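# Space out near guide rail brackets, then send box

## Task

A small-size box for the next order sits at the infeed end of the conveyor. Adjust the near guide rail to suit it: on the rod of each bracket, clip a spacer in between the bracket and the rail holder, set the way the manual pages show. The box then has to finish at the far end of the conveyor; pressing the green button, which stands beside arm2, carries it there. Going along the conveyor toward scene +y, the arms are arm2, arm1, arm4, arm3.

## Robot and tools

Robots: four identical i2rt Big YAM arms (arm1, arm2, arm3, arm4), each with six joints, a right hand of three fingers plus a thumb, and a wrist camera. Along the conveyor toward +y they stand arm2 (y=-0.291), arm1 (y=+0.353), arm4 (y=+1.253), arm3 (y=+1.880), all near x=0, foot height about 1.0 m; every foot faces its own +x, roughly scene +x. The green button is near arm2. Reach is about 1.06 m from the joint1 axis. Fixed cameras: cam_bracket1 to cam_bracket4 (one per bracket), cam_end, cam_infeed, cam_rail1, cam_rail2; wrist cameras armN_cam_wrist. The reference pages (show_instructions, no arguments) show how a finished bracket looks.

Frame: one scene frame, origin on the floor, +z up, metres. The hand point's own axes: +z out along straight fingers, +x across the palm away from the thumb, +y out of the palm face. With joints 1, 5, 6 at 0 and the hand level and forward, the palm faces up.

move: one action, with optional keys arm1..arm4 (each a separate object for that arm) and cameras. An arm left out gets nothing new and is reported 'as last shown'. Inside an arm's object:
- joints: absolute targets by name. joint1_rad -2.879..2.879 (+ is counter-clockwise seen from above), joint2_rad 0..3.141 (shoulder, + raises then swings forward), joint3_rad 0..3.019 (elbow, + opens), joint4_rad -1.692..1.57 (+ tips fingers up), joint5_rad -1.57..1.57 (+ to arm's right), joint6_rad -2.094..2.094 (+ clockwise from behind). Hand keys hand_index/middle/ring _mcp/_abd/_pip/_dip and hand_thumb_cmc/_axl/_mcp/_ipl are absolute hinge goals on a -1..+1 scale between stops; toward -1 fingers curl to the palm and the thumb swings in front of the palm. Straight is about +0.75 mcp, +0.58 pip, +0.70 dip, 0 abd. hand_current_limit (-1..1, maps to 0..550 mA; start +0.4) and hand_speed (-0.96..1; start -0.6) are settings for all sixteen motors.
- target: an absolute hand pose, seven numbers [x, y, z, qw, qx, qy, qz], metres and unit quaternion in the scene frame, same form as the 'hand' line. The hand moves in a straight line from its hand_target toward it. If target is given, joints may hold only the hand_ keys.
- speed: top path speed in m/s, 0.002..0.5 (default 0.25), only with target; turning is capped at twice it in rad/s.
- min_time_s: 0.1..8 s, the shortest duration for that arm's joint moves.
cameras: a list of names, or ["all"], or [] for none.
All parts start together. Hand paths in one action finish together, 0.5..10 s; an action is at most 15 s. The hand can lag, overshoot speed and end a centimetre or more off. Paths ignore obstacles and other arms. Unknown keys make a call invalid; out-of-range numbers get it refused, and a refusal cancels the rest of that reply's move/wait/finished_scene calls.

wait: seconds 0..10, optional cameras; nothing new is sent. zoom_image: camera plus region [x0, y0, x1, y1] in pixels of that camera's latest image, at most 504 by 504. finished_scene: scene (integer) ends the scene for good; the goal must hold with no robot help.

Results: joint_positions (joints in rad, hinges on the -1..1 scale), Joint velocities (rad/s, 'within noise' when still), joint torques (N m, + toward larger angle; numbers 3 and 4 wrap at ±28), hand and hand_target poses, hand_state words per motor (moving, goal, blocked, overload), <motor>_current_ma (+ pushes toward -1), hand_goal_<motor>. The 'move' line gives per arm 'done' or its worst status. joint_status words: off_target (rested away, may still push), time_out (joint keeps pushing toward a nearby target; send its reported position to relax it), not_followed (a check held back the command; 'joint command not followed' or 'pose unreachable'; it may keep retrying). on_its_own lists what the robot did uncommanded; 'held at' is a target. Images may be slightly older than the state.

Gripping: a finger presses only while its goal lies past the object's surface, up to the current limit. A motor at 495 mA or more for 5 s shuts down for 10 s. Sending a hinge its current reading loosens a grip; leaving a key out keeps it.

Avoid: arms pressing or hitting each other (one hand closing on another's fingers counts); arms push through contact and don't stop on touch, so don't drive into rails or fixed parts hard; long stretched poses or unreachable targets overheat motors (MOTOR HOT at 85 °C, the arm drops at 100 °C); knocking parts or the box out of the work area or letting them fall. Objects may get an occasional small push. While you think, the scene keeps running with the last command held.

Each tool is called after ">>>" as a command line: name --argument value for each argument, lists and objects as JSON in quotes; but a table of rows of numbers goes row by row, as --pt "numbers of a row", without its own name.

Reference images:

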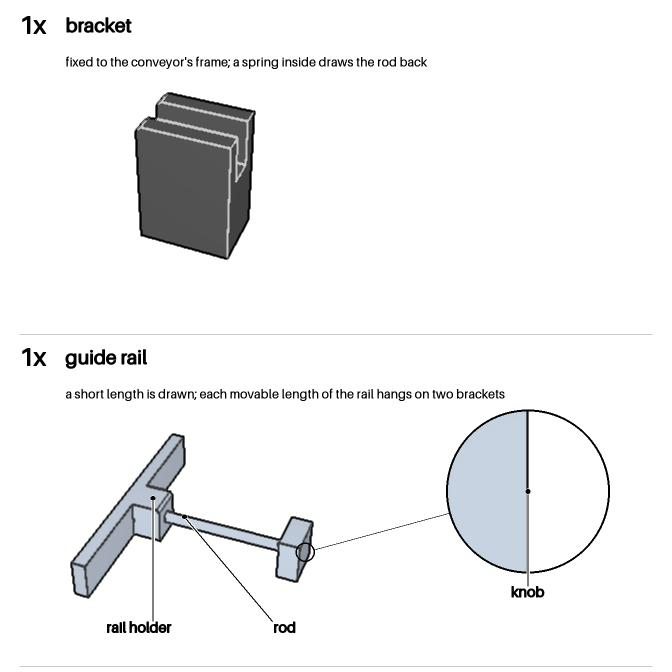

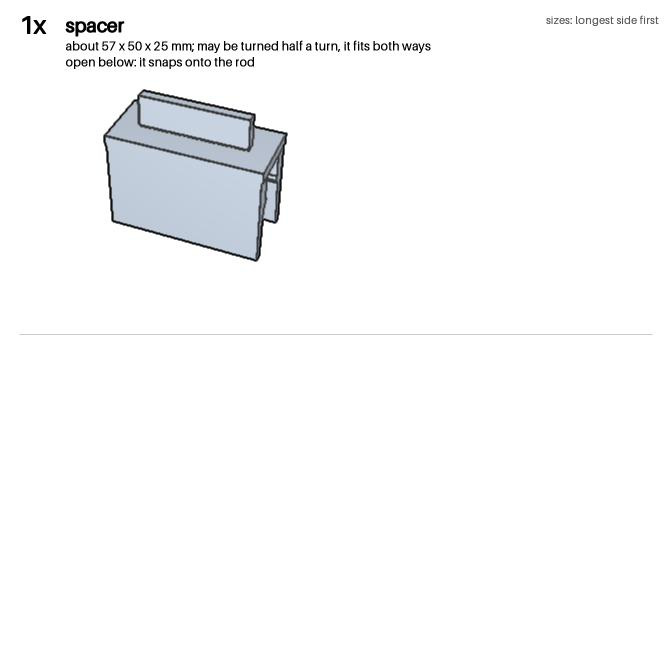

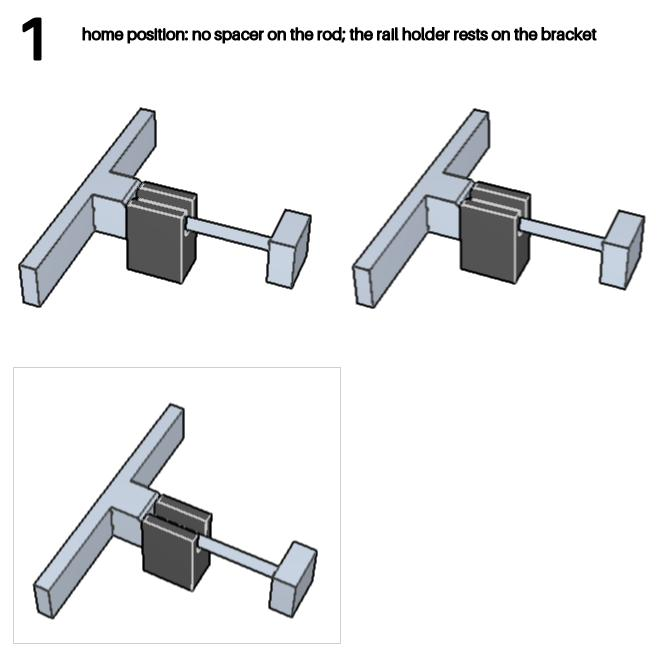

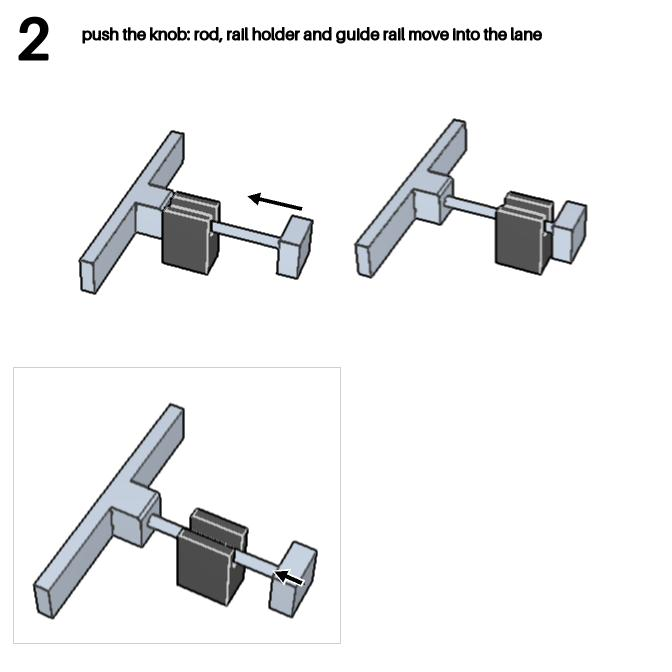

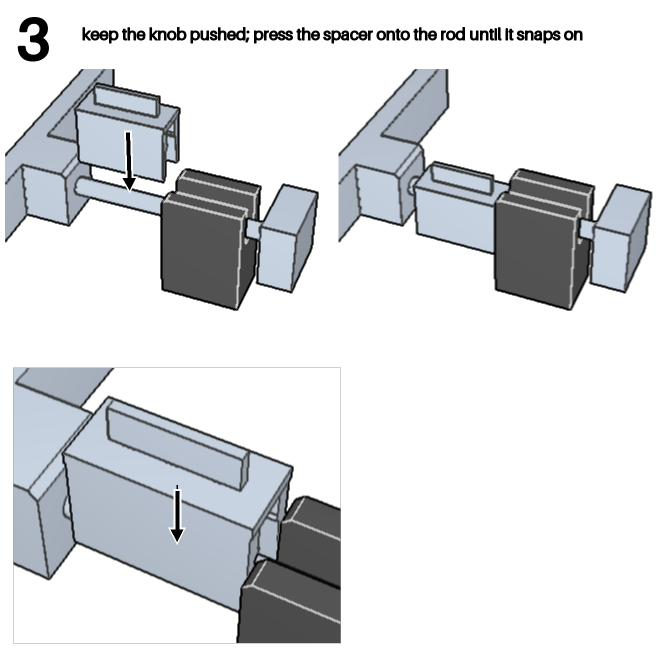

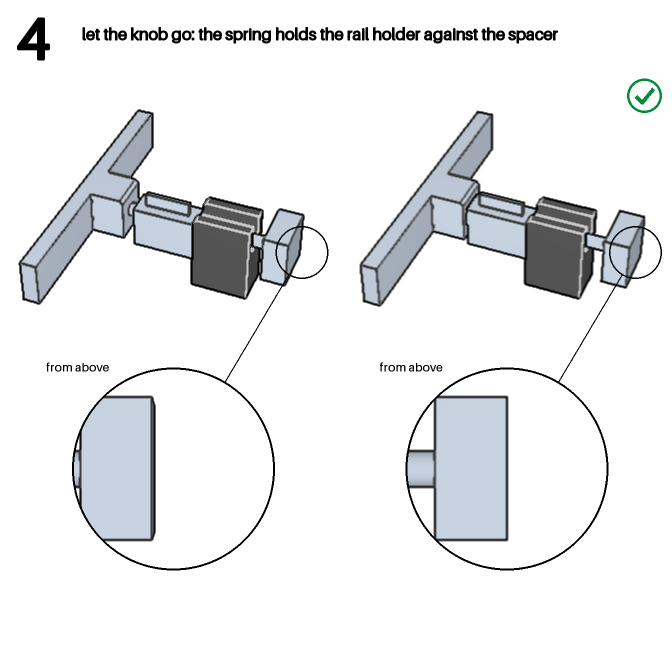

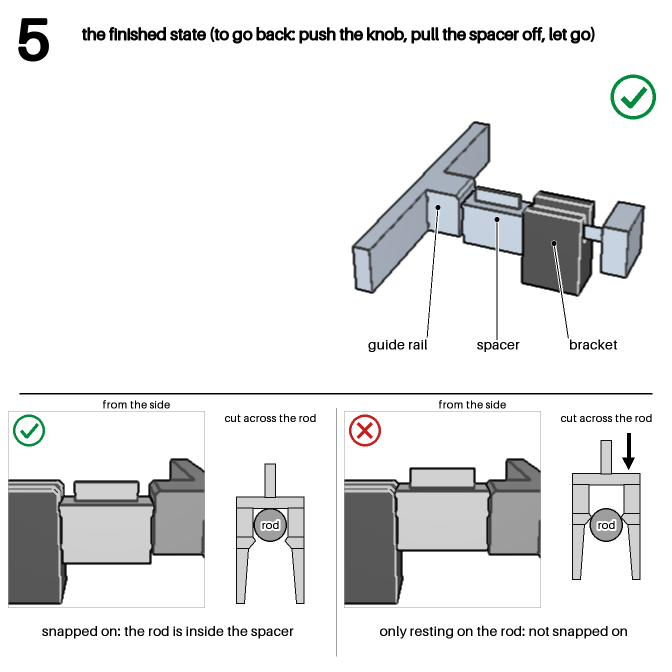

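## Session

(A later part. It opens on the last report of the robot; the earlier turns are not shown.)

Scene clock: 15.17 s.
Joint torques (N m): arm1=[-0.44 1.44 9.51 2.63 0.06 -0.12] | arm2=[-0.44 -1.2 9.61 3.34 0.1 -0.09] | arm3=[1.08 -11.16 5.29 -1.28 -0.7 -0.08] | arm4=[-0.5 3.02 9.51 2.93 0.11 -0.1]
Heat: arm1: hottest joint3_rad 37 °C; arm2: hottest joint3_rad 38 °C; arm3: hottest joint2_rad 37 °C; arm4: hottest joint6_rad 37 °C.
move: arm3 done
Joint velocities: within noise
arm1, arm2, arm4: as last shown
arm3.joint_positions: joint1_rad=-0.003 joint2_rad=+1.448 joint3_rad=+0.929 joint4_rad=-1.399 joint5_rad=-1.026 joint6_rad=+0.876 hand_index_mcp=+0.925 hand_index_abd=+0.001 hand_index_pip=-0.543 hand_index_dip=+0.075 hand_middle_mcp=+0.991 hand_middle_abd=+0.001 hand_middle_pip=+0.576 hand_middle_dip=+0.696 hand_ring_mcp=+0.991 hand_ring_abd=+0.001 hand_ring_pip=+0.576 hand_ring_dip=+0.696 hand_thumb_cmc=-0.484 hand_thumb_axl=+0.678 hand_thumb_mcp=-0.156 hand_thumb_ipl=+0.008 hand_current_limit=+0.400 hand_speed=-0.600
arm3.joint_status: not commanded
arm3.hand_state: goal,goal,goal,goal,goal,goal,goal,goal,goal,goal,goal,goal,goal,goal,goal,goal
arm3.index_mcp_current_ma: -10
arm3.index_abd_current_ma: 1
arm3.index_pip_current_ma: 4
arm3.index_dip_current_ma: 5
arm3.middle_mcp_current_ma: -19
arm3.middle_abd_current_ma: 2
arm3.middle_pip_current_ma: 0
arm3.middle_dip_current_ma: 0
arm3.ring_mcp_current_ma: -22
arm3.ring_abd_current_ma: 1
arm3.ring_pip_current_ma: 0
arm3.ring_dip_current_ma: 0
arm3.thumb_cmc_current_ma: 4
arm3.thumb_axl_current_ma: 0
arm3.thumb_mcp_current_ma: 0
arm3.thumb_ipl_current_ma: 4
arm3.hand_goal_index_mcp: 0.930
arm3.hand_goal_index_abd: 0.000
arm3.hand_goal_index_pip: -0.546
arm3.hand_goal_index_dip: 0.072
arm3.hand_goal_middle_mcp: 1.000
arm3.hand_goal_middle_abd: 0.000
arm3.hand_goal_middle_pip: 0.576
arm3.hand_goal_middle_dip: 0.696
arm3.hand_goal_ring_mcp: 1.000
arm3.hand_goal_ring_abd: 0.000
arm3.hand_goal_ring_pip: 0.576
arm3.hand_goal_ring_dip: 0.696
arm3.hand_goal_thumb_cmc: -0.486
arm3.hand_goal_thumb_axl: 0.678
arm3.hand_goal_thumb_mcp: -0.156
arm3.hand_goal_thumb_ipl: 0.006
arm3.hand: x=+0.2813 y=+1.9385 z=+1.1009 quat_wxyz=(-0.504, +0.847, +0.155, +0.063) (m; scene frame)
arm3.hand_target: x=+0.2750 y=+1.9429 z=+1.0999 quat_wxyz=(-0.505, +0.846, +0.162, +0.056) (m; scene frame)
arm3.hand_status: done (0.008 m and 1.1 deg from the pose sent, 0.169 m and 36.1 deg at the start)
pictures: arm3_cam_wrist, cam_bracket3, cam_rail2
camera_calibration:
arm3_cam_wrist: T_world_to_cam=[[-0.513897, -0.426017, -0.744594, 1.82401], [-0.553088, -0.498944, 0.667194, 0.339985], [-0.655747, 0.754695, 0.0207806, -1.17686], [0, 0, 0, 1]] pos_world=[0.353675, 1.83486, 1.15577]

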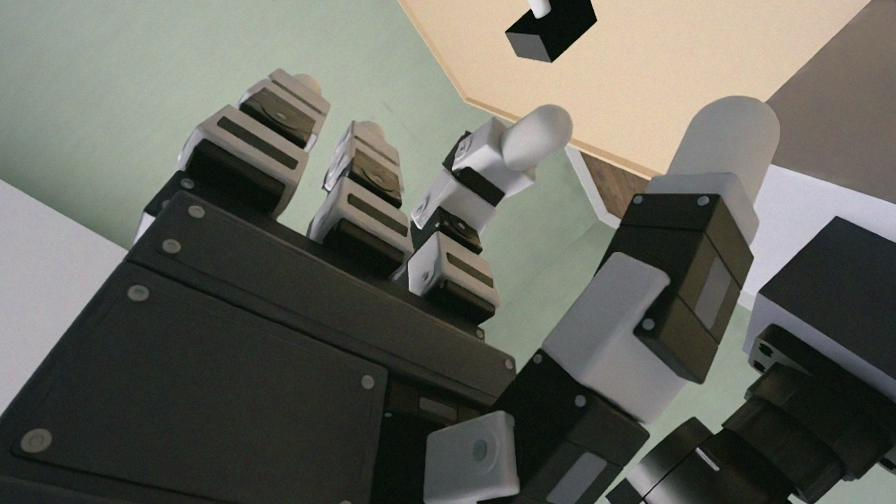

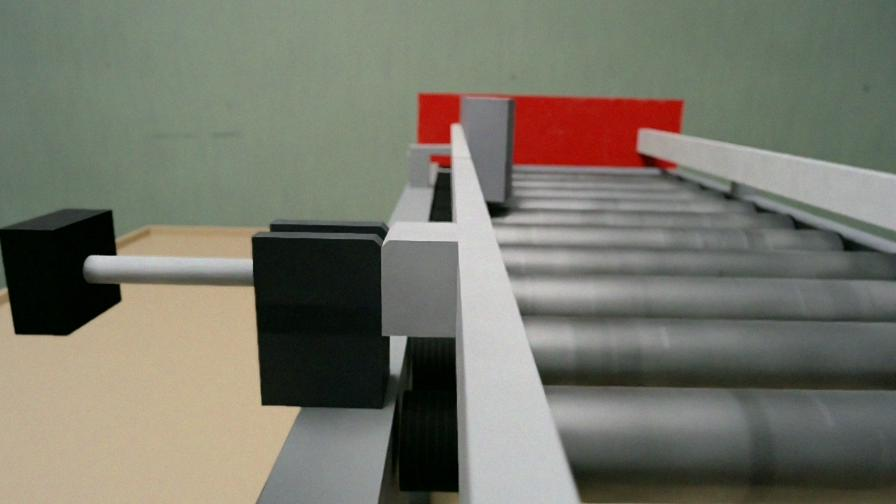

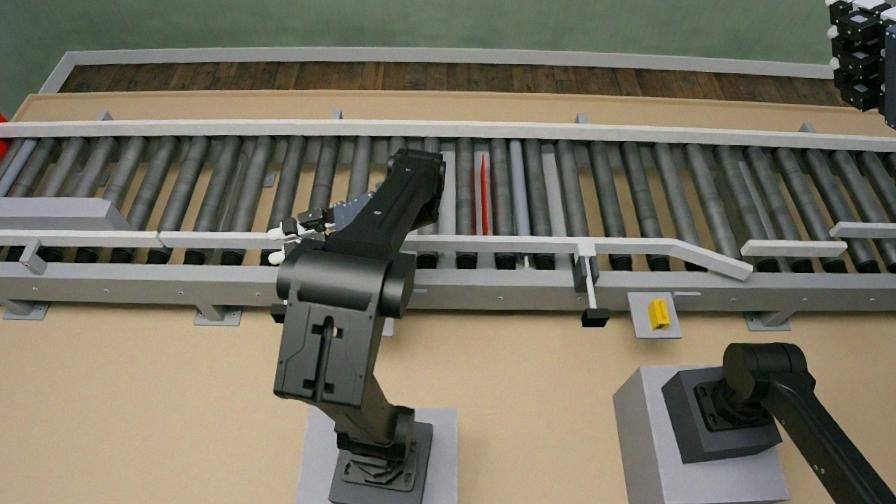

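>>> move --arm3 '{"target": [0.272, 1.945, 1.03, 0.5053, -0.8457, -0.1621, -0.0562], "speed": 0.1}' --cameras '["arm3_cam_wrist", "cam_rail2", "cam_bracket4"]'

Scene clock: 16.67 s.
Joint torques (N m): arm1=[-0.56 1.38 9.51 2.62 0.07 -0.11] | arm2=[-0.62 0.09 9.24 3.33 0.01 -0.08] | arm3=[1.49 -9.99 4.33 -0.57 -0.82 -0.02] | arm4=[-0.44 2.96 9.52 2.93 0.11 -0.09]
Heat: arm1: hottest joint3_rad 38 °C; arm2: hottest joint3_rad 38 °C; arm3: hottest joint2_rad 37 °C; arm4: hottest joint6_rad 37 °C.
move: arm3 done
Joint velocities: within noise
arm1, arm2, arm4: as last shown
arm3.joint_positions: joint1_rad=-0.001 joint2_rad=+1.548 joint3_rad=+0.828 joint4_rad=-1.204 joint5_rad=-1.026 joint6_rad=+0.875 hand_index_mcp=+0.925 hand_index_abd=+0.001 hand_index_pip=-0.543 hand_index_dip=+0.075 hand_middle_mcp=+0.991 hand_middle_abd=+0.001 hand_middle_pip=+0.576 hand_middle_dip=+0.696 hand_ring_mcp=+0.991 hand_ring_abd=+0.001 hand_ring_pip=+0.576 hand_ring_dip=+0.696 hand_thumb_cmc=-0.484 hand_thumb_axl=+0.678 hand_thumb_mcp=-0.156 hand_thumb_ipl=+0.008 hand_current_limit=+0.400 hand_speed=-0.600
arm3.joint_status: not commanded
arm3.hand_state: goal,goal,goal,goal,goal,goal,goal,goal,goal,goal,goal,goal,goal,goal,goal,goal
arm3.index_mcp_current_ma: -10
arm3.index_abd_current_ma: 1
arm3.index_pip_current_ma: 4
arm3.index_dip_current_ma: 5
arm3.middle_mcp_current_ma: -19
arm3.middle_abd_current_ma: 2
arm3.middle_pip_current_ma: 0
arm3.middle_dip_current_ma: 0
arm3.ring_mcp_current_ma: -22
arm3.ring_abd_current_ma: 1
arm3.ring_pip_current_ma: 0
arm3.ring_dip_current_ma: 0
arm3.thumb_cmc_current_ma: 4
arm3.thumb_axl_current_ma: 0
arm3.thumb_mcp_current_ma: 0
arm3.thumb_ipl_current_ma: 4
arm3.hand_goal_index_mcp: 0.930
arm3.hand_goal_index_abd: 0.000
arm3.hand_goal_index_pip: -0.546
arm3.hand_goal_index_dip: 0.072
arm3.hand_goal_middle_mcp: 1.000
arm3.hand_goal_middle_abd: 0.000
arm3.hand_goal_middle_pip: 0.576
arm3.hand_goal_middle_dip: 0.696
arm3.hand_goal_ring_mcp: 1.000
arm3.hand_goal_ring_abd: 0.000
arm3.hand_goal_ring_pip: 0.576
arm3.hand_goal_ring_dip: 0.696
arm3.hand_goal_thumb_cmc: -0.486
arm3.hand_goal_thumb_axl: 0.678
arm3.hand_goal_thumb_mcp: -0.156
arm3.hand_goal_thumb_ipl: 0.006
arm3.hand: x=+0.2745 y=+1.9407 z=+1.0349 quat_wxyz=(-0.505, +0.847, +0.155, +0.060) (m; scene frame)
arm3.hand_target: x=+0.2719 y=+1.9448 z=+1.0301 quat_wxyz=(-0.505, +0.846, +0.162, +0.056) (m; scene frame)
arm3.hand_status: done (0.007 m and 0.9 deg from the pose sent, 0.072 m and 1.1 deg at the start)
pictures: arm3_cam_wrist, cam_bracket4, cam_rail2
camera_calibration:
arm3_cam_wrist: T_world_to_cam=[[-0.516041, -0.427377, -0.742328, 1.77306], [-0.548348, -0.500947, 0.669601, 0.38149], [-0.658039, 0.752596, 0.0241583, -1.18031], [0, 0, 0, 1]] pos_world=[0.347474, 1.83717, 1.08926]

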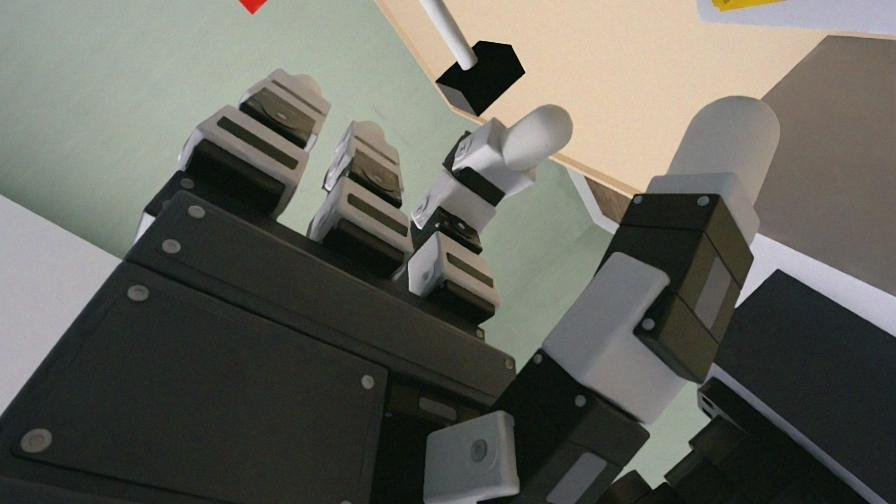

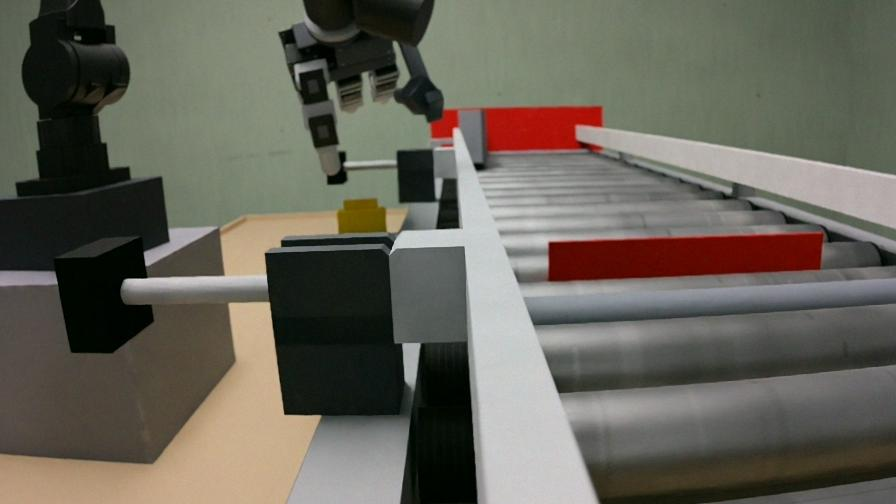

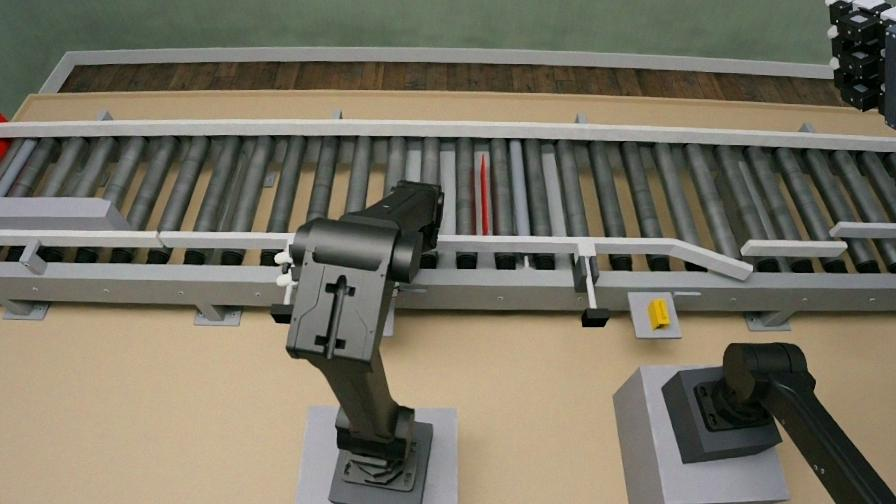

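>>> zoom_image --camera "cam_bracket4" --region '[260, 20, 480, 260]'

Scaled by 2.100 from the camera's 896x504 image, which has a finer 1280x720 frame.

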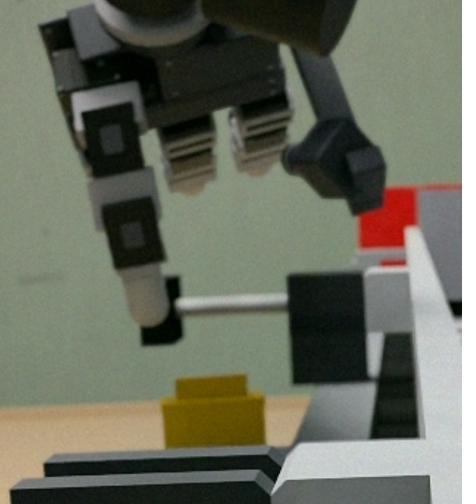

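>>> move --arm3 '{"target": [0.296, 1.945, 1.01, 0.5053, -0.8457, -0.1621, -0.0562], "speed": 0.1}' --cameras '["arm3_cam_wrist", "cam_rail2", "cam_bracket4", "cam_end", "cam_rail1"]'

>>> zoom_image --camera "cam_end" --region '[580, 120, 780, 280]'

>>> zoom_image --camera "cam_rail2" --region '[240, 200, 440, 360]'

>>> zoom_image --camera "cam_bracket4" --region '[260, 20, 480, 260]'

Scene clock: 18.03 s.
Joint torques (N m): arm1=[-0.5 1.44 9.48 2.65 0.07 -0.12] | arm2=[0.56 -0.97 9.55 3.23 0.01 -0.06] | arm3=[1.67 -11.34 7.5 -0.47 -0.87 0.1] | arm4=[-0.5 2.9 9.52 2.93 0.1 -0.09]
Heat: arm1: hottest joint3_rad 38 °C; arm2: hottest joint3_rad 38 °C; arm3: hottest joint2_rad 37 °C; arm4: hottest joint6_rad 37 °C.
move: arm3 off_target
Joint velocities: within noise
arm1, arm2, arm4: as last shown
arm3.joint_positions: joint1_rad=+0.005 joint2_rad=+1.638 joint3_rad=+0.831 joint4_rad=-1.147 joint5_rad=-1.026 joint6_rad=+0.875 hand_index_mcp=+0.925 hand_index_abd=+0.001 hand_index_pip=-0.543 hand_index_dip=+0.075 hand_middle_mcp=+0.991 hand_middle_abd=+0.001 hand_middle_pip=+0.576 hand_middle_dip=+0.696 hand_ring_mcp=+0.991 hand_ring_abd=+0.001 hand_ring_pip=+0.576 hand_ring_dip=+0.696 hand_thumb_cmc=-0.484 hand_thumb_axl=+0.678 hand_thumb_mcp=-0.156 hand_thumb_ipl=+0.008 hand_current_limit=+0.400 hand_speed=-0.600
arm3.joint_status: not commanded
arm3.hand_state: goal,goal,goal,goal,goal,goal,goal,goal,goal,goal,goal,goal,goal,goal,goal,goal
arm3.index_mcp_current_ma: -10
arm3.index_abd_current_ma: 1
arm3.index_pip_current_ma: 4
arm3.index_dip_current_ma: 5
arm3.middle_mcp_current_ma: -19
arm3.middle_abd_current_ma: 2
arm3.middle_pip_current_ma: 0
arm3.middle_dip_current_ma: 0
arm3.ring_mcp_current_ma: -22
arm3.ring_abd_current_ma: 1
arm3.ring_pip_current_ma: 0
arm3.ring_dip_current_ma: 0
arm3.thumb_cmc_current_ma: 4
arm3.thumb_axl_current_ma: 0
arm3.thumb_mcp_current_ma: 0
arm3.thumb_ipl_current_ma: 4
arm3.hand_goal_index_mcp: 0.930
arm3.hand_goal_index_abd: 0.000
arm3.hand_goal_index_pip: -0.546
arm3.hand_goal_index_dip: 0.072
arm3.hand_goal_middle_mcp: 1.000
arm3.hand_goal_middle_abd: 0.000
arm3.hand_goal_middle_pip: 0.576
arm3.hand_goal_middle_dip: 0.696
arm3.hand_goal_ring_mcp: 1.000
arm3.hand_goal_ring_abd: 0.000
arm3.hand_goal_ring_pip: 0.576
arm3.hand_goal_ring_dip: 0.696
arm3.hand_goal_thumb_cmc: -0.486
arm3.hand_goal_thumb_axl: 0.678
arm3.hand_goal_thumb_mcp: -0.156
arm3.hand_goal_thumb_ipl: 0.006
arm3.hand: x=+0.2782 y=+1.9423 z=+1.0053 quat_wxyz=(-0.509, +0.846, +0.150, +0.046) (m; scene frame)
arm3.hand_target: x=+0.2955 y=+1.9450 z=+1.0104 quat_wxyz=(-0.505, +0.846, +0.162, +0.056) (m; scene frame)
arm3.hand_status: off_target (0.019 m and 1.9 deg from the pose sent, 0.033 m and 0.9 deg at the start)
pictures: arm3_cam_wrist, cam_bracket4, cam_end, cam_rail1, cam_rail2
camera_calibration:
arm3_cam_wrist: T_world_to_cam=[[-0.536294, -0.426807, -0.728165, 1.744], [-0.52462, -0.507262, 0.683709, 0.39559], [-0.661183, 0.74868, 0.0481302, -1.19405], [0, 0, 0, 1]] pos_world=[0.353343, 1.83898, 1.05692]

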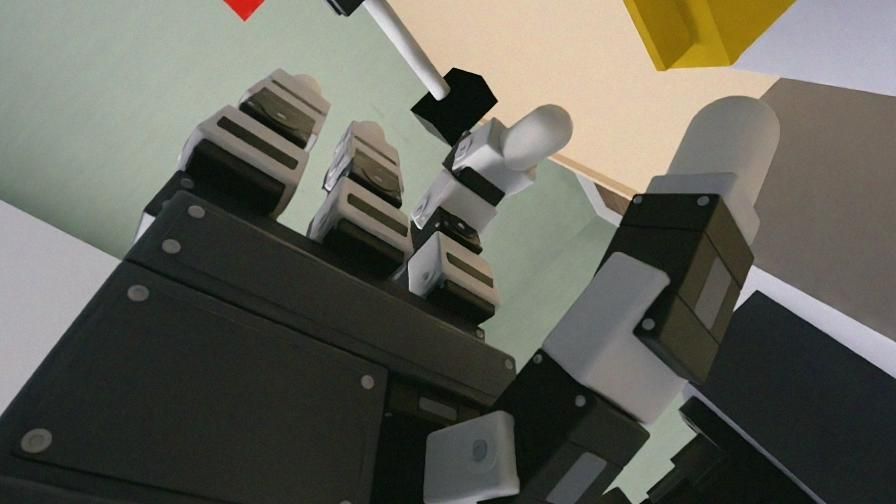

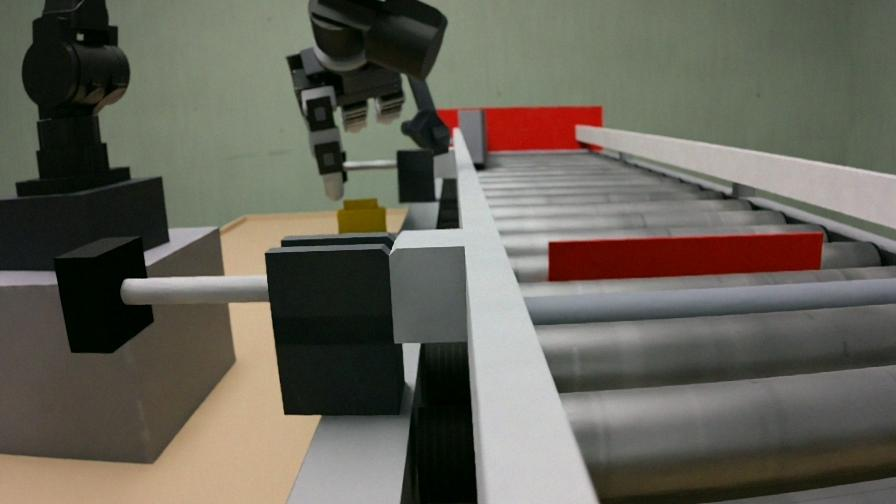

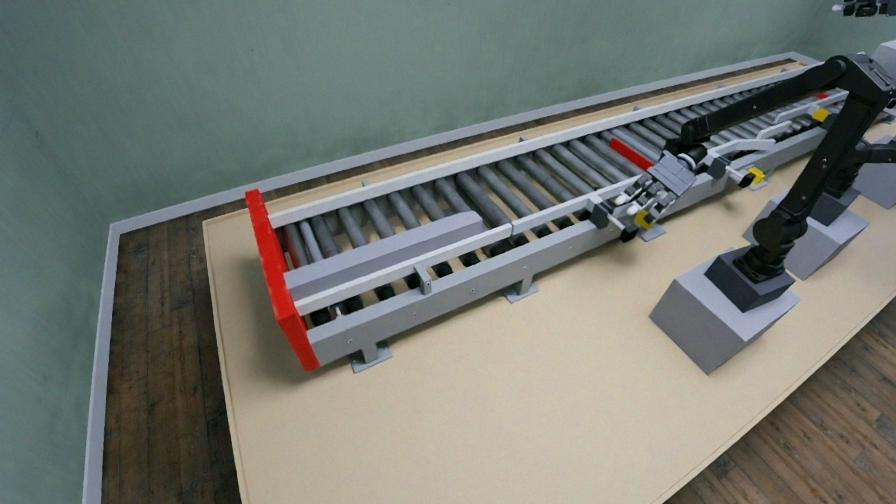

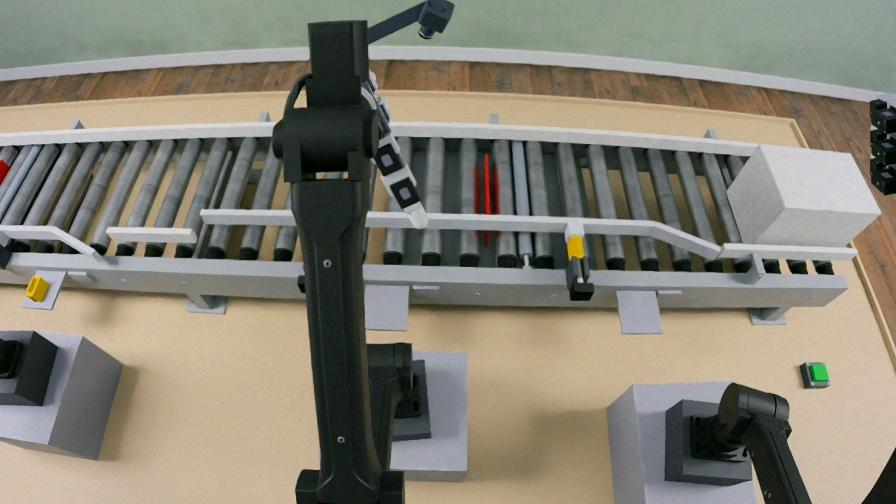

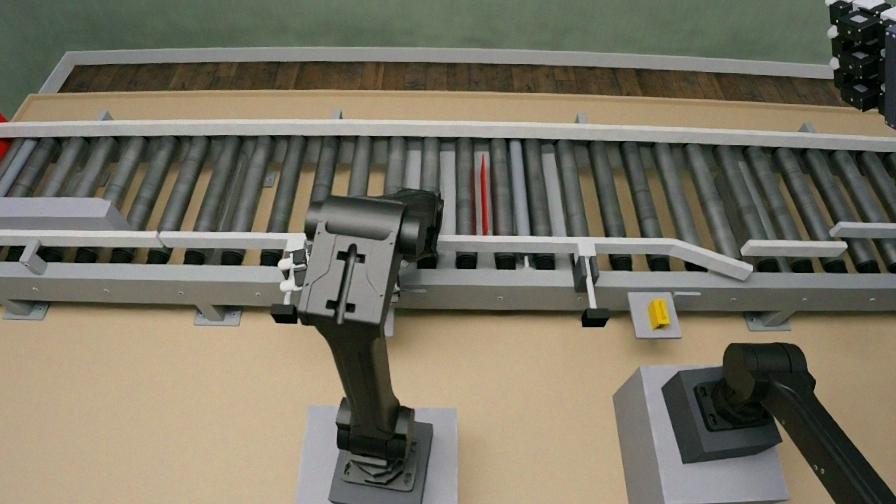

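Scaled by 2.520 from the camera's 896x504 image, which has a finer 1280x720 frame.

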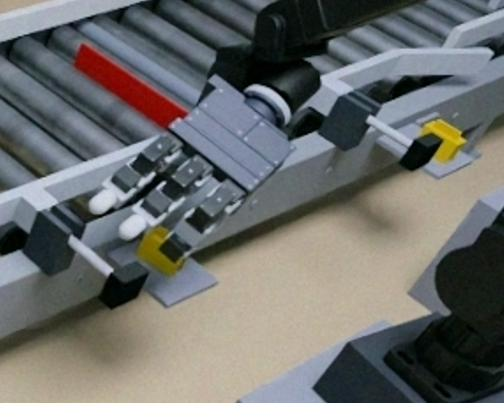

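Scaled by 2.520 from the camera's 896x504 image, which has a finer 1280x720 frame.

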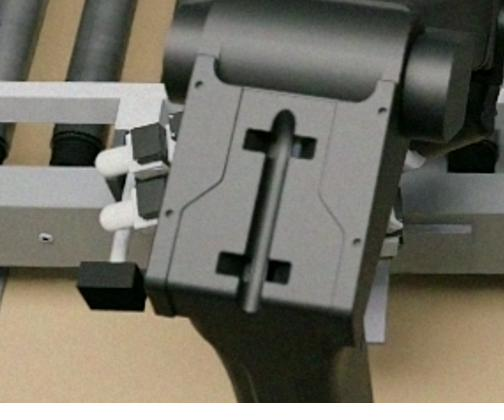

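Scaled by 2.100 from the camera's 896x504 image, which has a finer 1280x720 frame.

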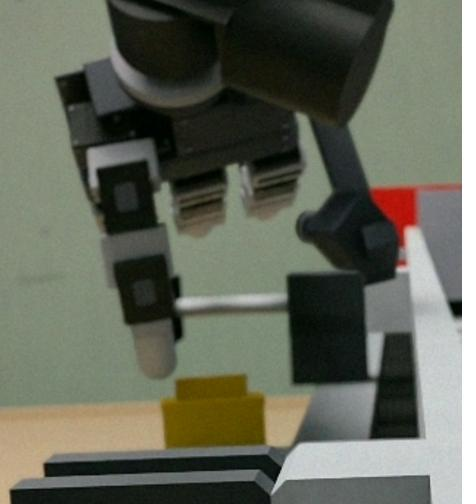

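>>> move --arm3 '{"target": [0.30, 1.945, 1.02, 0.5053, -0.8457, -0.1621, -0.0562], "speed": 0.1}' --cameras '["arm3_cam_wrist", "cam_bracket4", "cam_bracket3"]'

>>> zoom_image --camera "cam_bracket4" --region '[260, 20, 480, 260]'

Scene clock: 19.73 s.
Joint torques (N m): arm1=[-0.44 1.38 9.48 2.65 0.06 -0.12] | arm2=[-0.03 -0.85 9.28 3.28 0.08 -0.09] | arm3=[1.96 -12.86 7.53 -1.32 -0.84 0.18] | arm4=[-0.56 2.84 9.57 2.91 0.11 -0.09]
Heat: arm1: hottest joint3_rad 38 °C; arm2: hottest joint3_rad 38 °C; arm3: hottest joint2_rad 37 °C; arm4: hottest joint6_rad 37 °C.
move: arm3 off_target
Joint velocities: within noise
arm1, arm2, arm4: as last shown
arm3.joint_positions: joint1_rad=+0.006 joint2_rad=+1.638 joint3_rad=+0.851 joint4_rad=-1.153 joint5_rad=-1.027 joint6_rad=+0.875 hand_index_mcp=+0.925 hand_index_abd=+0.001 hand_index_pip=-0.543 hand_index_dip=+0.075 hand_middle_mcp=+0.991 hand_middle_abd=+0.001 hand_middle_pip=+0.576 hand_middle_dip=+0.696 hand_ring_mcp=+0.991 hand_ring_abd=+0.001 hand_ring_pip=+0.576 hand_ring_dip=+0.696 hand_thumb_cmc=-0.484 hand_thumb_axl=+0.678 hand_thumb_mcp=-0.156 hand_thumb_ipl=+0.008 hand_current_limit=+0.400 hand_speed=-0.600
arm3.joint_status: not commanded
arm3.hand_state: goal,goal,goal,goal,goal,goal,goal,goal,goal,goal,goal,goal,goal,goal,goal,goal
arm3.index_mcp_current_ma: -10
arm3.index_abd_current_ma: 1
arm3.index_pip_current_ma: 4
arm3.index_dip_current_ma: 5
arm3.middle_mcp_current_ma: -19
arm3.middle_abd_current_ma: 2
arm3.middle_pip_current_ma: 0
arm3.middle_dip_current_ma: 0
arm3.ring_mcp_current_ma: -22
arm3.ring_abd_current_ma: 1
arm3.ring_pip_current_ma: 0
arm3.ring_dip_current_ma: 0
arm3.thumb_cmc_current_ma: 4
arm3.thumb_axl_current_ma: 0
arm3.thumb_mcp_current_ma: 0
arm3.thumb_ipl_current_ma: 4
arm3.hand_goal_index_mcp: 0.930
arm3.hand_goal_index_abd: 0.000
arm3.hand_goal_index_pip: -0.546
arm3.hand_goal_index_dip: 0.072
arm3.hand_goal_middle_mcp: 1.000
arm3.hand_goal_middle_abd: 0.000
arm3.hand_goal_middle_pip: 0.576
arm3.hand_goal_middle_dip: 0.696
arm3.hand_goal_ring_mcp: 1.000
arm3.hand_goal_ring_abd: 0.000
arm3.hand_goal_ring_pip: 0.576
arm3.hand_goal_ring_dip: 0.696
arm3.hand_goal_thumb_cmc: -0.486
arm3.hand_goal_thumb_axl: 0.678
arm3.hand_goal_thumb_mcp: -0.156
arm3.hand_goal_thumb_ipl: 0.006
arm3.hand: x=+0.2868 y=+1.9417 z=+1.0101 quat_wxyz=(-0.508, +0.846, +0.154, +0.051) (m; scene frame)
arm3.hand_target: x=+0.2996 y=+1.9451 z=+1.0200 quat_wxyz=(-0.505, +0.846, +0.162, +0.056) (m; scene frame)
arm3.hand_status: off_target (0.017 m and 1.2 deg from the pose sent, 0.026 m and 1.9 deg at the start)
pictures: arm3_cam_wrist, cam_bracket3, cam_bracket4
camera_calibration:
arm3_cam_wrist: T_world_to_cam=[[-0.525628, -0.428038, -0.735186, 1.75834], [-0.533881, -0.506859, 0.676805, 0.405373], [-0.662334, 0.748249, 0.0378978, -1.17658], [0, 0, 0, 1]] pos_world=[0.361362, 1.83848, 1.06294]

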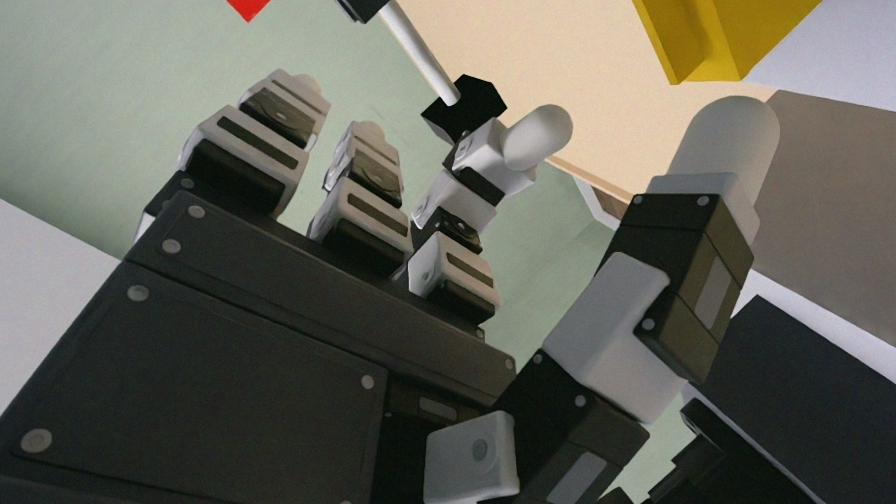

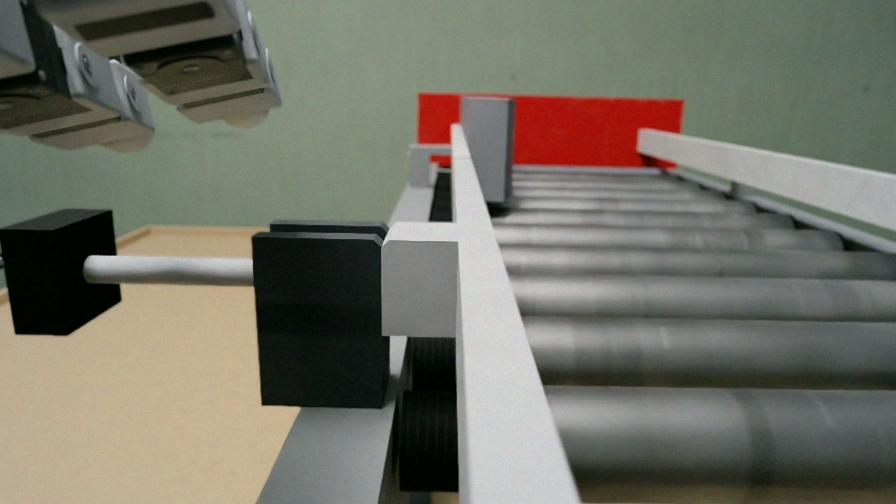

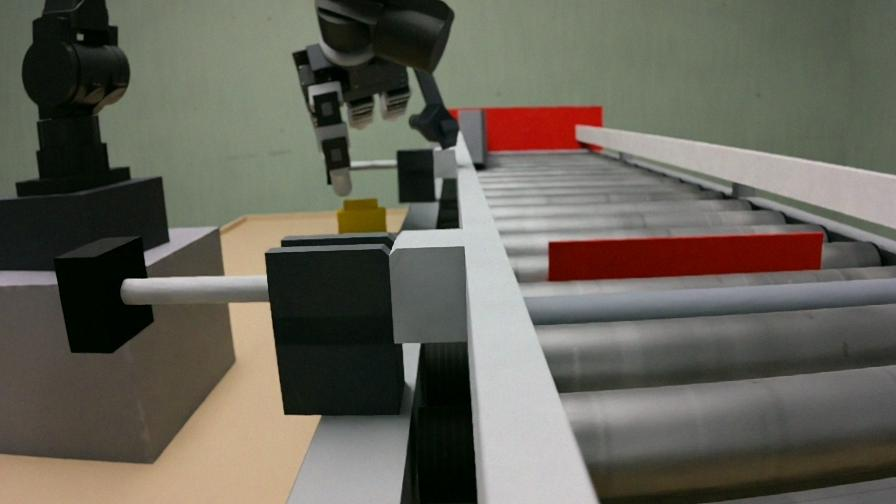

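Scaled by 2.100 from the camera's 896x504 image, which has a finer 1280x720 frame.

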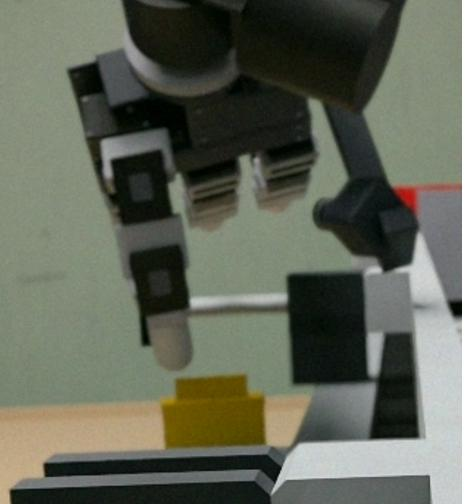

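>>> move --arm3 '{"target": [0.287, 1.942, 1.06, 0.5053, -0.8165, -0.2233, -0.1680], "speed": 0.1}' --cameras '[]'

>>> move --arm3 '{"target": [0.310, 1.944, 1.04, 0.5053, -0.8165, -0.2233, -0.1680], "speed": 0.1}' --cameras '["arm3_cam_wrist", "cam_bracket4", "cam_bracket3"]'

>>> zoom_image --camera "cam_bracket4" --region '[260, 20, 480, 260]'

Scene clock: 22.37 s.
Joint torques (N m): arm1=[-0.44 1.49 9.51 2.61 0.06 -0.12] | arm2=[-0.26 -0.21 9.62 3.58 0.1 -0.1] | arm3=[-0.91 -10.23 4.79 -0.5 -0.95 -0.09] | arm4=[-0.56 2.96 9.51 2.88 0.1 -0.09]
Heat: arm1: hottest joint3_rad 38 °C; arm2: hottest joint3_rad 39 °C; arm3: hottest joint2_rad 37 °C; arm4: hottest joint6_rad 37 °C.
move: arm3 done
Joint velocities: within noise
arm1, arm2, arm4: as last shown
arm3.joint_positions: joint1_rad=-0.022 joint2_rad=+1.441 joint3_rad=+0.772 joint4_rad=-1.151 joint5_rad=-1.101 joint6_rad=+0.730 hand_index_mcp=+0.925 hand_index_abd=+0.001 hand_index_pip=-0.543 hand_index_dip=+0.075 hand_middle_mcp=+0.991 hand_middle_abd=+0.001 hand_middle_pip=+0.576 hand_middle_dip=+0.696 hand_ring_mcp=+0.991 hand_ring_abd=+0.001 hand_ring_pip=+0.576 hand_ring_dip=+0.696 hand_thumb_cmc=-0.484 hand_thumb_axl=+0.678 hand_thumb_mcp=-0.156 hand_thumb_ipl=+0.008 hand_current_limit=+0.400 hand_speed=-0.600
arm3.joint_status: not commanded
arm3.hand_state: goal,goal,goal,goal,goal,goal,goal,goal,goal,goal,goal,goal,goal,goal,goal,goal
arm3.index_mcp_current_ma: -10
arm3.index_abd_current_ma: 1
arm3.index_pip_current_ma: 4
arm3.index_dip_current_ma: 5
arm3.middle_mcp_current_ma: -19
arm3.middle_abd_current_ma: 2
arm3.middle_pip_current_ma: 0
arm3.middle_dip_current_ma: 0
arm3.ring_mcp_current_ma: -22
arm3.ring_abd_current_ma: 1
arm3.ring_pip_current_ma: 0
arm3.ring_dip_current_ma: 0
arm3.thumb_cmc_current_ma: 4
arm3.thumb_axl_current_ma: 0
arm3.thumb_mcp_current_ma: 0
arm3.thumb_ipl_current_ma: 4
arm3.hand_goal_index_mcp: 0.930
arm3.hand_goal_index_abd: 0.000
arm3.hand_goal_index_pip: -0.546
arm3.hand_goal_index_dip: 0.072
arm3.hand_goal_middle_mcp: 1.000
arm3.hand_goal_middle_abd: 0.000
arm3.hand_goal_middle_pip: 0.576
arm3.hand_goal_middle_dip: 0.696
arm3.hand_goal_ring_mcp: 1.000
arm3.hand_goal_ring_abd: 0.000
arm3.hand_goal_ring_pip: 0.576
arm3.hand_goal_ring_dip: 0.696
arm3.hand_goal_thumb_cmc: -0.486
arm3.hand_goal_thumb_axl: 0.678
arm3.hand_goal_thumb_mcp: -0.156
arm3.hand_goal_thumb_ipl: 0.006
arm3.hand: x=+0.2877 y=+1.9462 z=+1.0615 quat_wxyz=(-0.507, +0.817, +0.223, +0.160) (m; scene frame)
arm3.hand_target: x=+0.2871 y=+1.9421 z=+1.0601 quat_wxyz=(-0.505, +0.817, +0.223, +0.168) (m; scene frame)
arm3.hand_status: done (0.004 m and 0.9 deg from the pose sent, 0.050 m and 15.9 deg at the start)
pictures: none
No camera images: "cameras" was empty.

Scene clock: 23.33 s.
Joint torques (N m): arm1=[-0.5 1.44 9.5 2.62 0.06 -0.12] | arm2=[-0.32 0.32 9.5 3.22 0.06 -0.07] | arm3=[1.55 -10.34 7.08 -0.02 -0.95 0.18] | arm4=[-0.44 3.02 9.54 2.91 0.1 -0.09]
Heat: arm1: hottest joint3_rad 38 °C; arm2: hottest joint3_rad 39 °C; arm3: hottest joint2_rad 37 °C; arm4: hottest joint3_rad 37 °C.
move: arm3 off_target
Joint velocities: within noise
arm1, arm2, arm4: as last shown
arm3.joint_positions: joint1_rad=-0.022 joint2_rad=+1.519 joint3_rad=+0.772 joint4_rad=-1.065 joint5_rad=-1.105 joint6_rad=+0.736 hand_index_mcp=+0.925 hand_index_abd=+0.001 hand_index_pip=-0.543 hand_index_dip=+0.075 hand_middle_mcp=+0.991 hand_middle_abd=+0.001 hand_middle_pip=+0.576 hand_middle_dip=+0.696 hand_ring_mcp=+0.991 hand_ring_abd=+0.001 hand_ring_pip=+0.576 hand_ring_dip=+0.696 hand_thumb_cmc=-0.484 hand_thumb_axl=+0.678 hand_thumb_mcp=-0.156 hand_thumb_ipl=+0.008 hand_current_limit=+0.400 hand_speed=-0.600
arm3.joint_status: not commanded
arm3.hand_state: goal,goal,goal,goal,goal,goal,goal,goal,goal,goal,goal,goal,goal,goal,goal,goal
arm3.index_mcp_current_ma: -10
arm3.index_abd_current_ma: 1
arm3.index_pip_current_ma: 4
arm3.index_dip_current_ma: 5
arm3.middle_mcp_current_ma: -19
arm3.middle_abd_current_ma: 2
arm3.middle_pip_current_ma: 0
arm3.middle_dip_current_ma: 0
arm3.ring_mcp_current_ma: -22
arm3.ring_abd_current_ma: 1
arm3.ring_pip_current_ma: 0
arm3.ring_dip_current_ma: 0
arm3.thumb_cmc_current_ma: 4
arm3.thumb_axl_current_ma: 0
arm3.thumb_mcp_current_ma: 0
arm3.thumb_ipl_current_ma: 4
arm3.hand_goal_index_mcp: 0.930
arm3.hand_goal_index_abd: 0.000
arm3.hand_goal_index_pip: -0.546
arm3.hand_goal_index_dip: 0.072
arm3.hand_goal_middle_mcp: 1.000
arm3.hand_goal_middle_abd: 0.000
arm3.hand_goal_middle_pip: 0.576
arm3.hand_goal_middle_dip: 0.696
arm3.hand_goal_ring_mcp: 1.000
arm3.hand_goal_ring_abd: 0.000
arm3.hand_goal_ring_pip: 0.576
arm3.hand_goal_ring_dip: 0.696
arm3.hand_goal_thumb_cmc: -0.486
arm3.hand_goal_thumb_axl: 0.678
arm3.hand_goal_thumb_mcp: -0.156
arm3.hand_goal_thumb_ipl: 0.006
arm3.hand: x=+0.2996 y=+1.9449 z=+1.0364 quat_wxyz=(-0.508, +0.816, +0.222, +0.162) (m; scene frame)
arm3.hand_target: x=+0.3099 y=+1.9440 z=+1.0402 quat_wxyz=(-0.505, +0.816, +0.223, +0.168) (m; scene frame)
arm3.hand_status: off_target (0.011 m and 0.7 deg from the pose sent, 0.031 m and 0.9 deg at the start)
pictures: arm3_cam_wrist, cam_bracket3, cam_bracket4
camera_calibration:
arm3_cam_wrist: T_world_to_cam=[[-0.310279, -0.386728, -0.868429, 1.779], [-0.680004, -0.548085, 0.48703, 0.716628], [-0.66432, 0.74165, -0.0929174, -1.02258], [0, 0, 0, 1]] pos_world=[0.359976, 1.83916, 1.1009]

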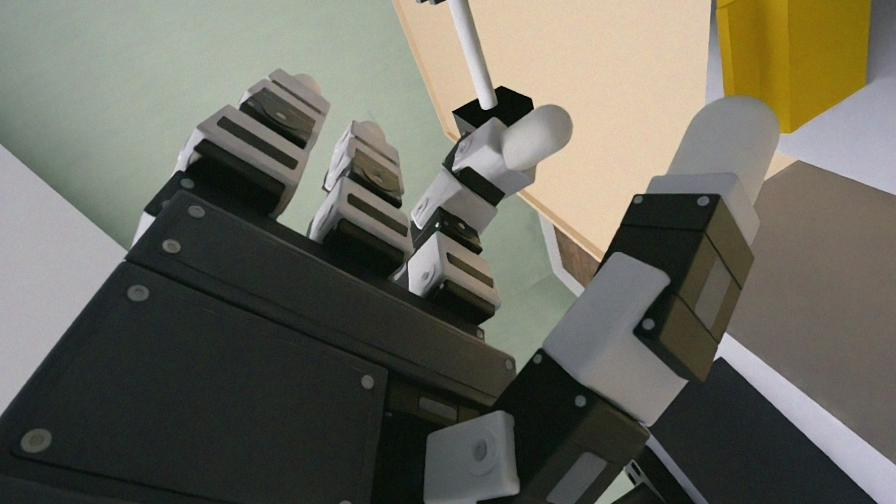

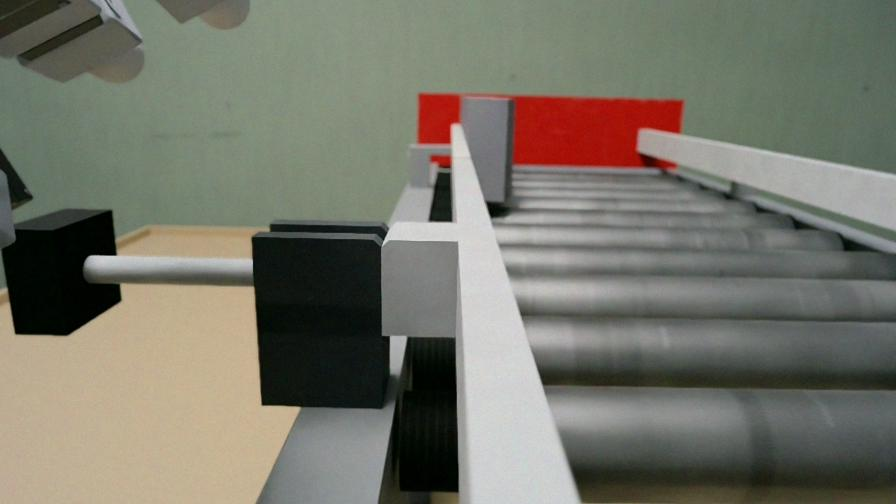

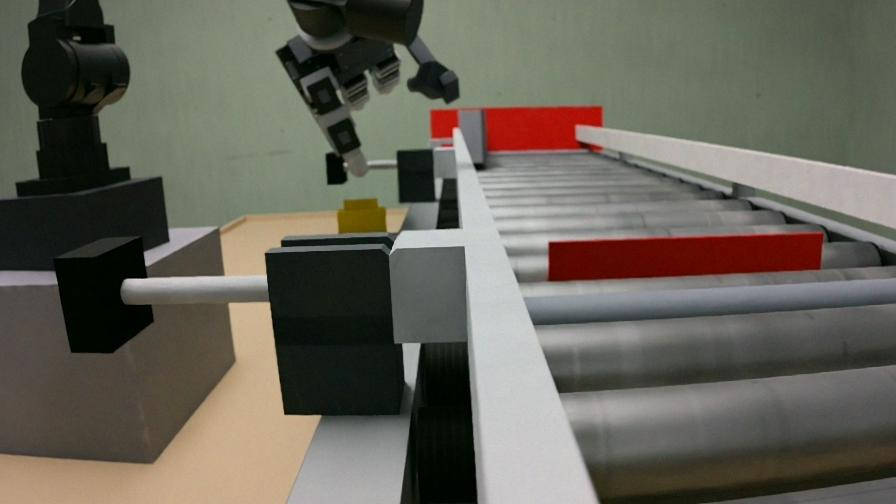

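Scaled by 2.100 from the camera's 896x504 image, which has a finer 1280x720 frame.

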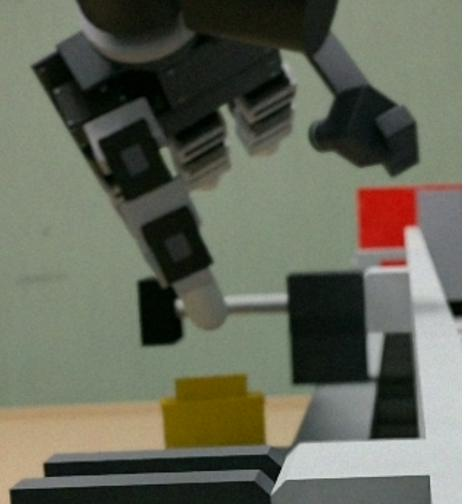

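>>> zoom_image --camera "arm3_cam_wrist" --region '[596, 0, 896, 240]'

Scaled by 1.680 from the camera's 896x504 image, which has a finer 1280x720 frame.

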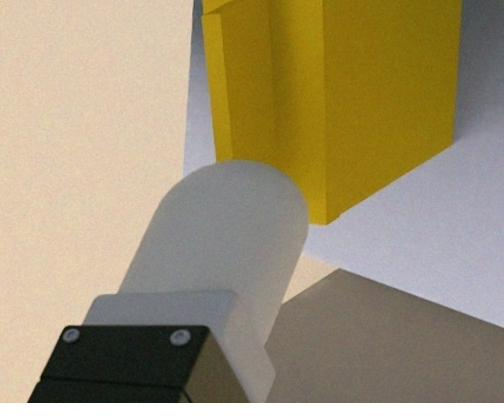

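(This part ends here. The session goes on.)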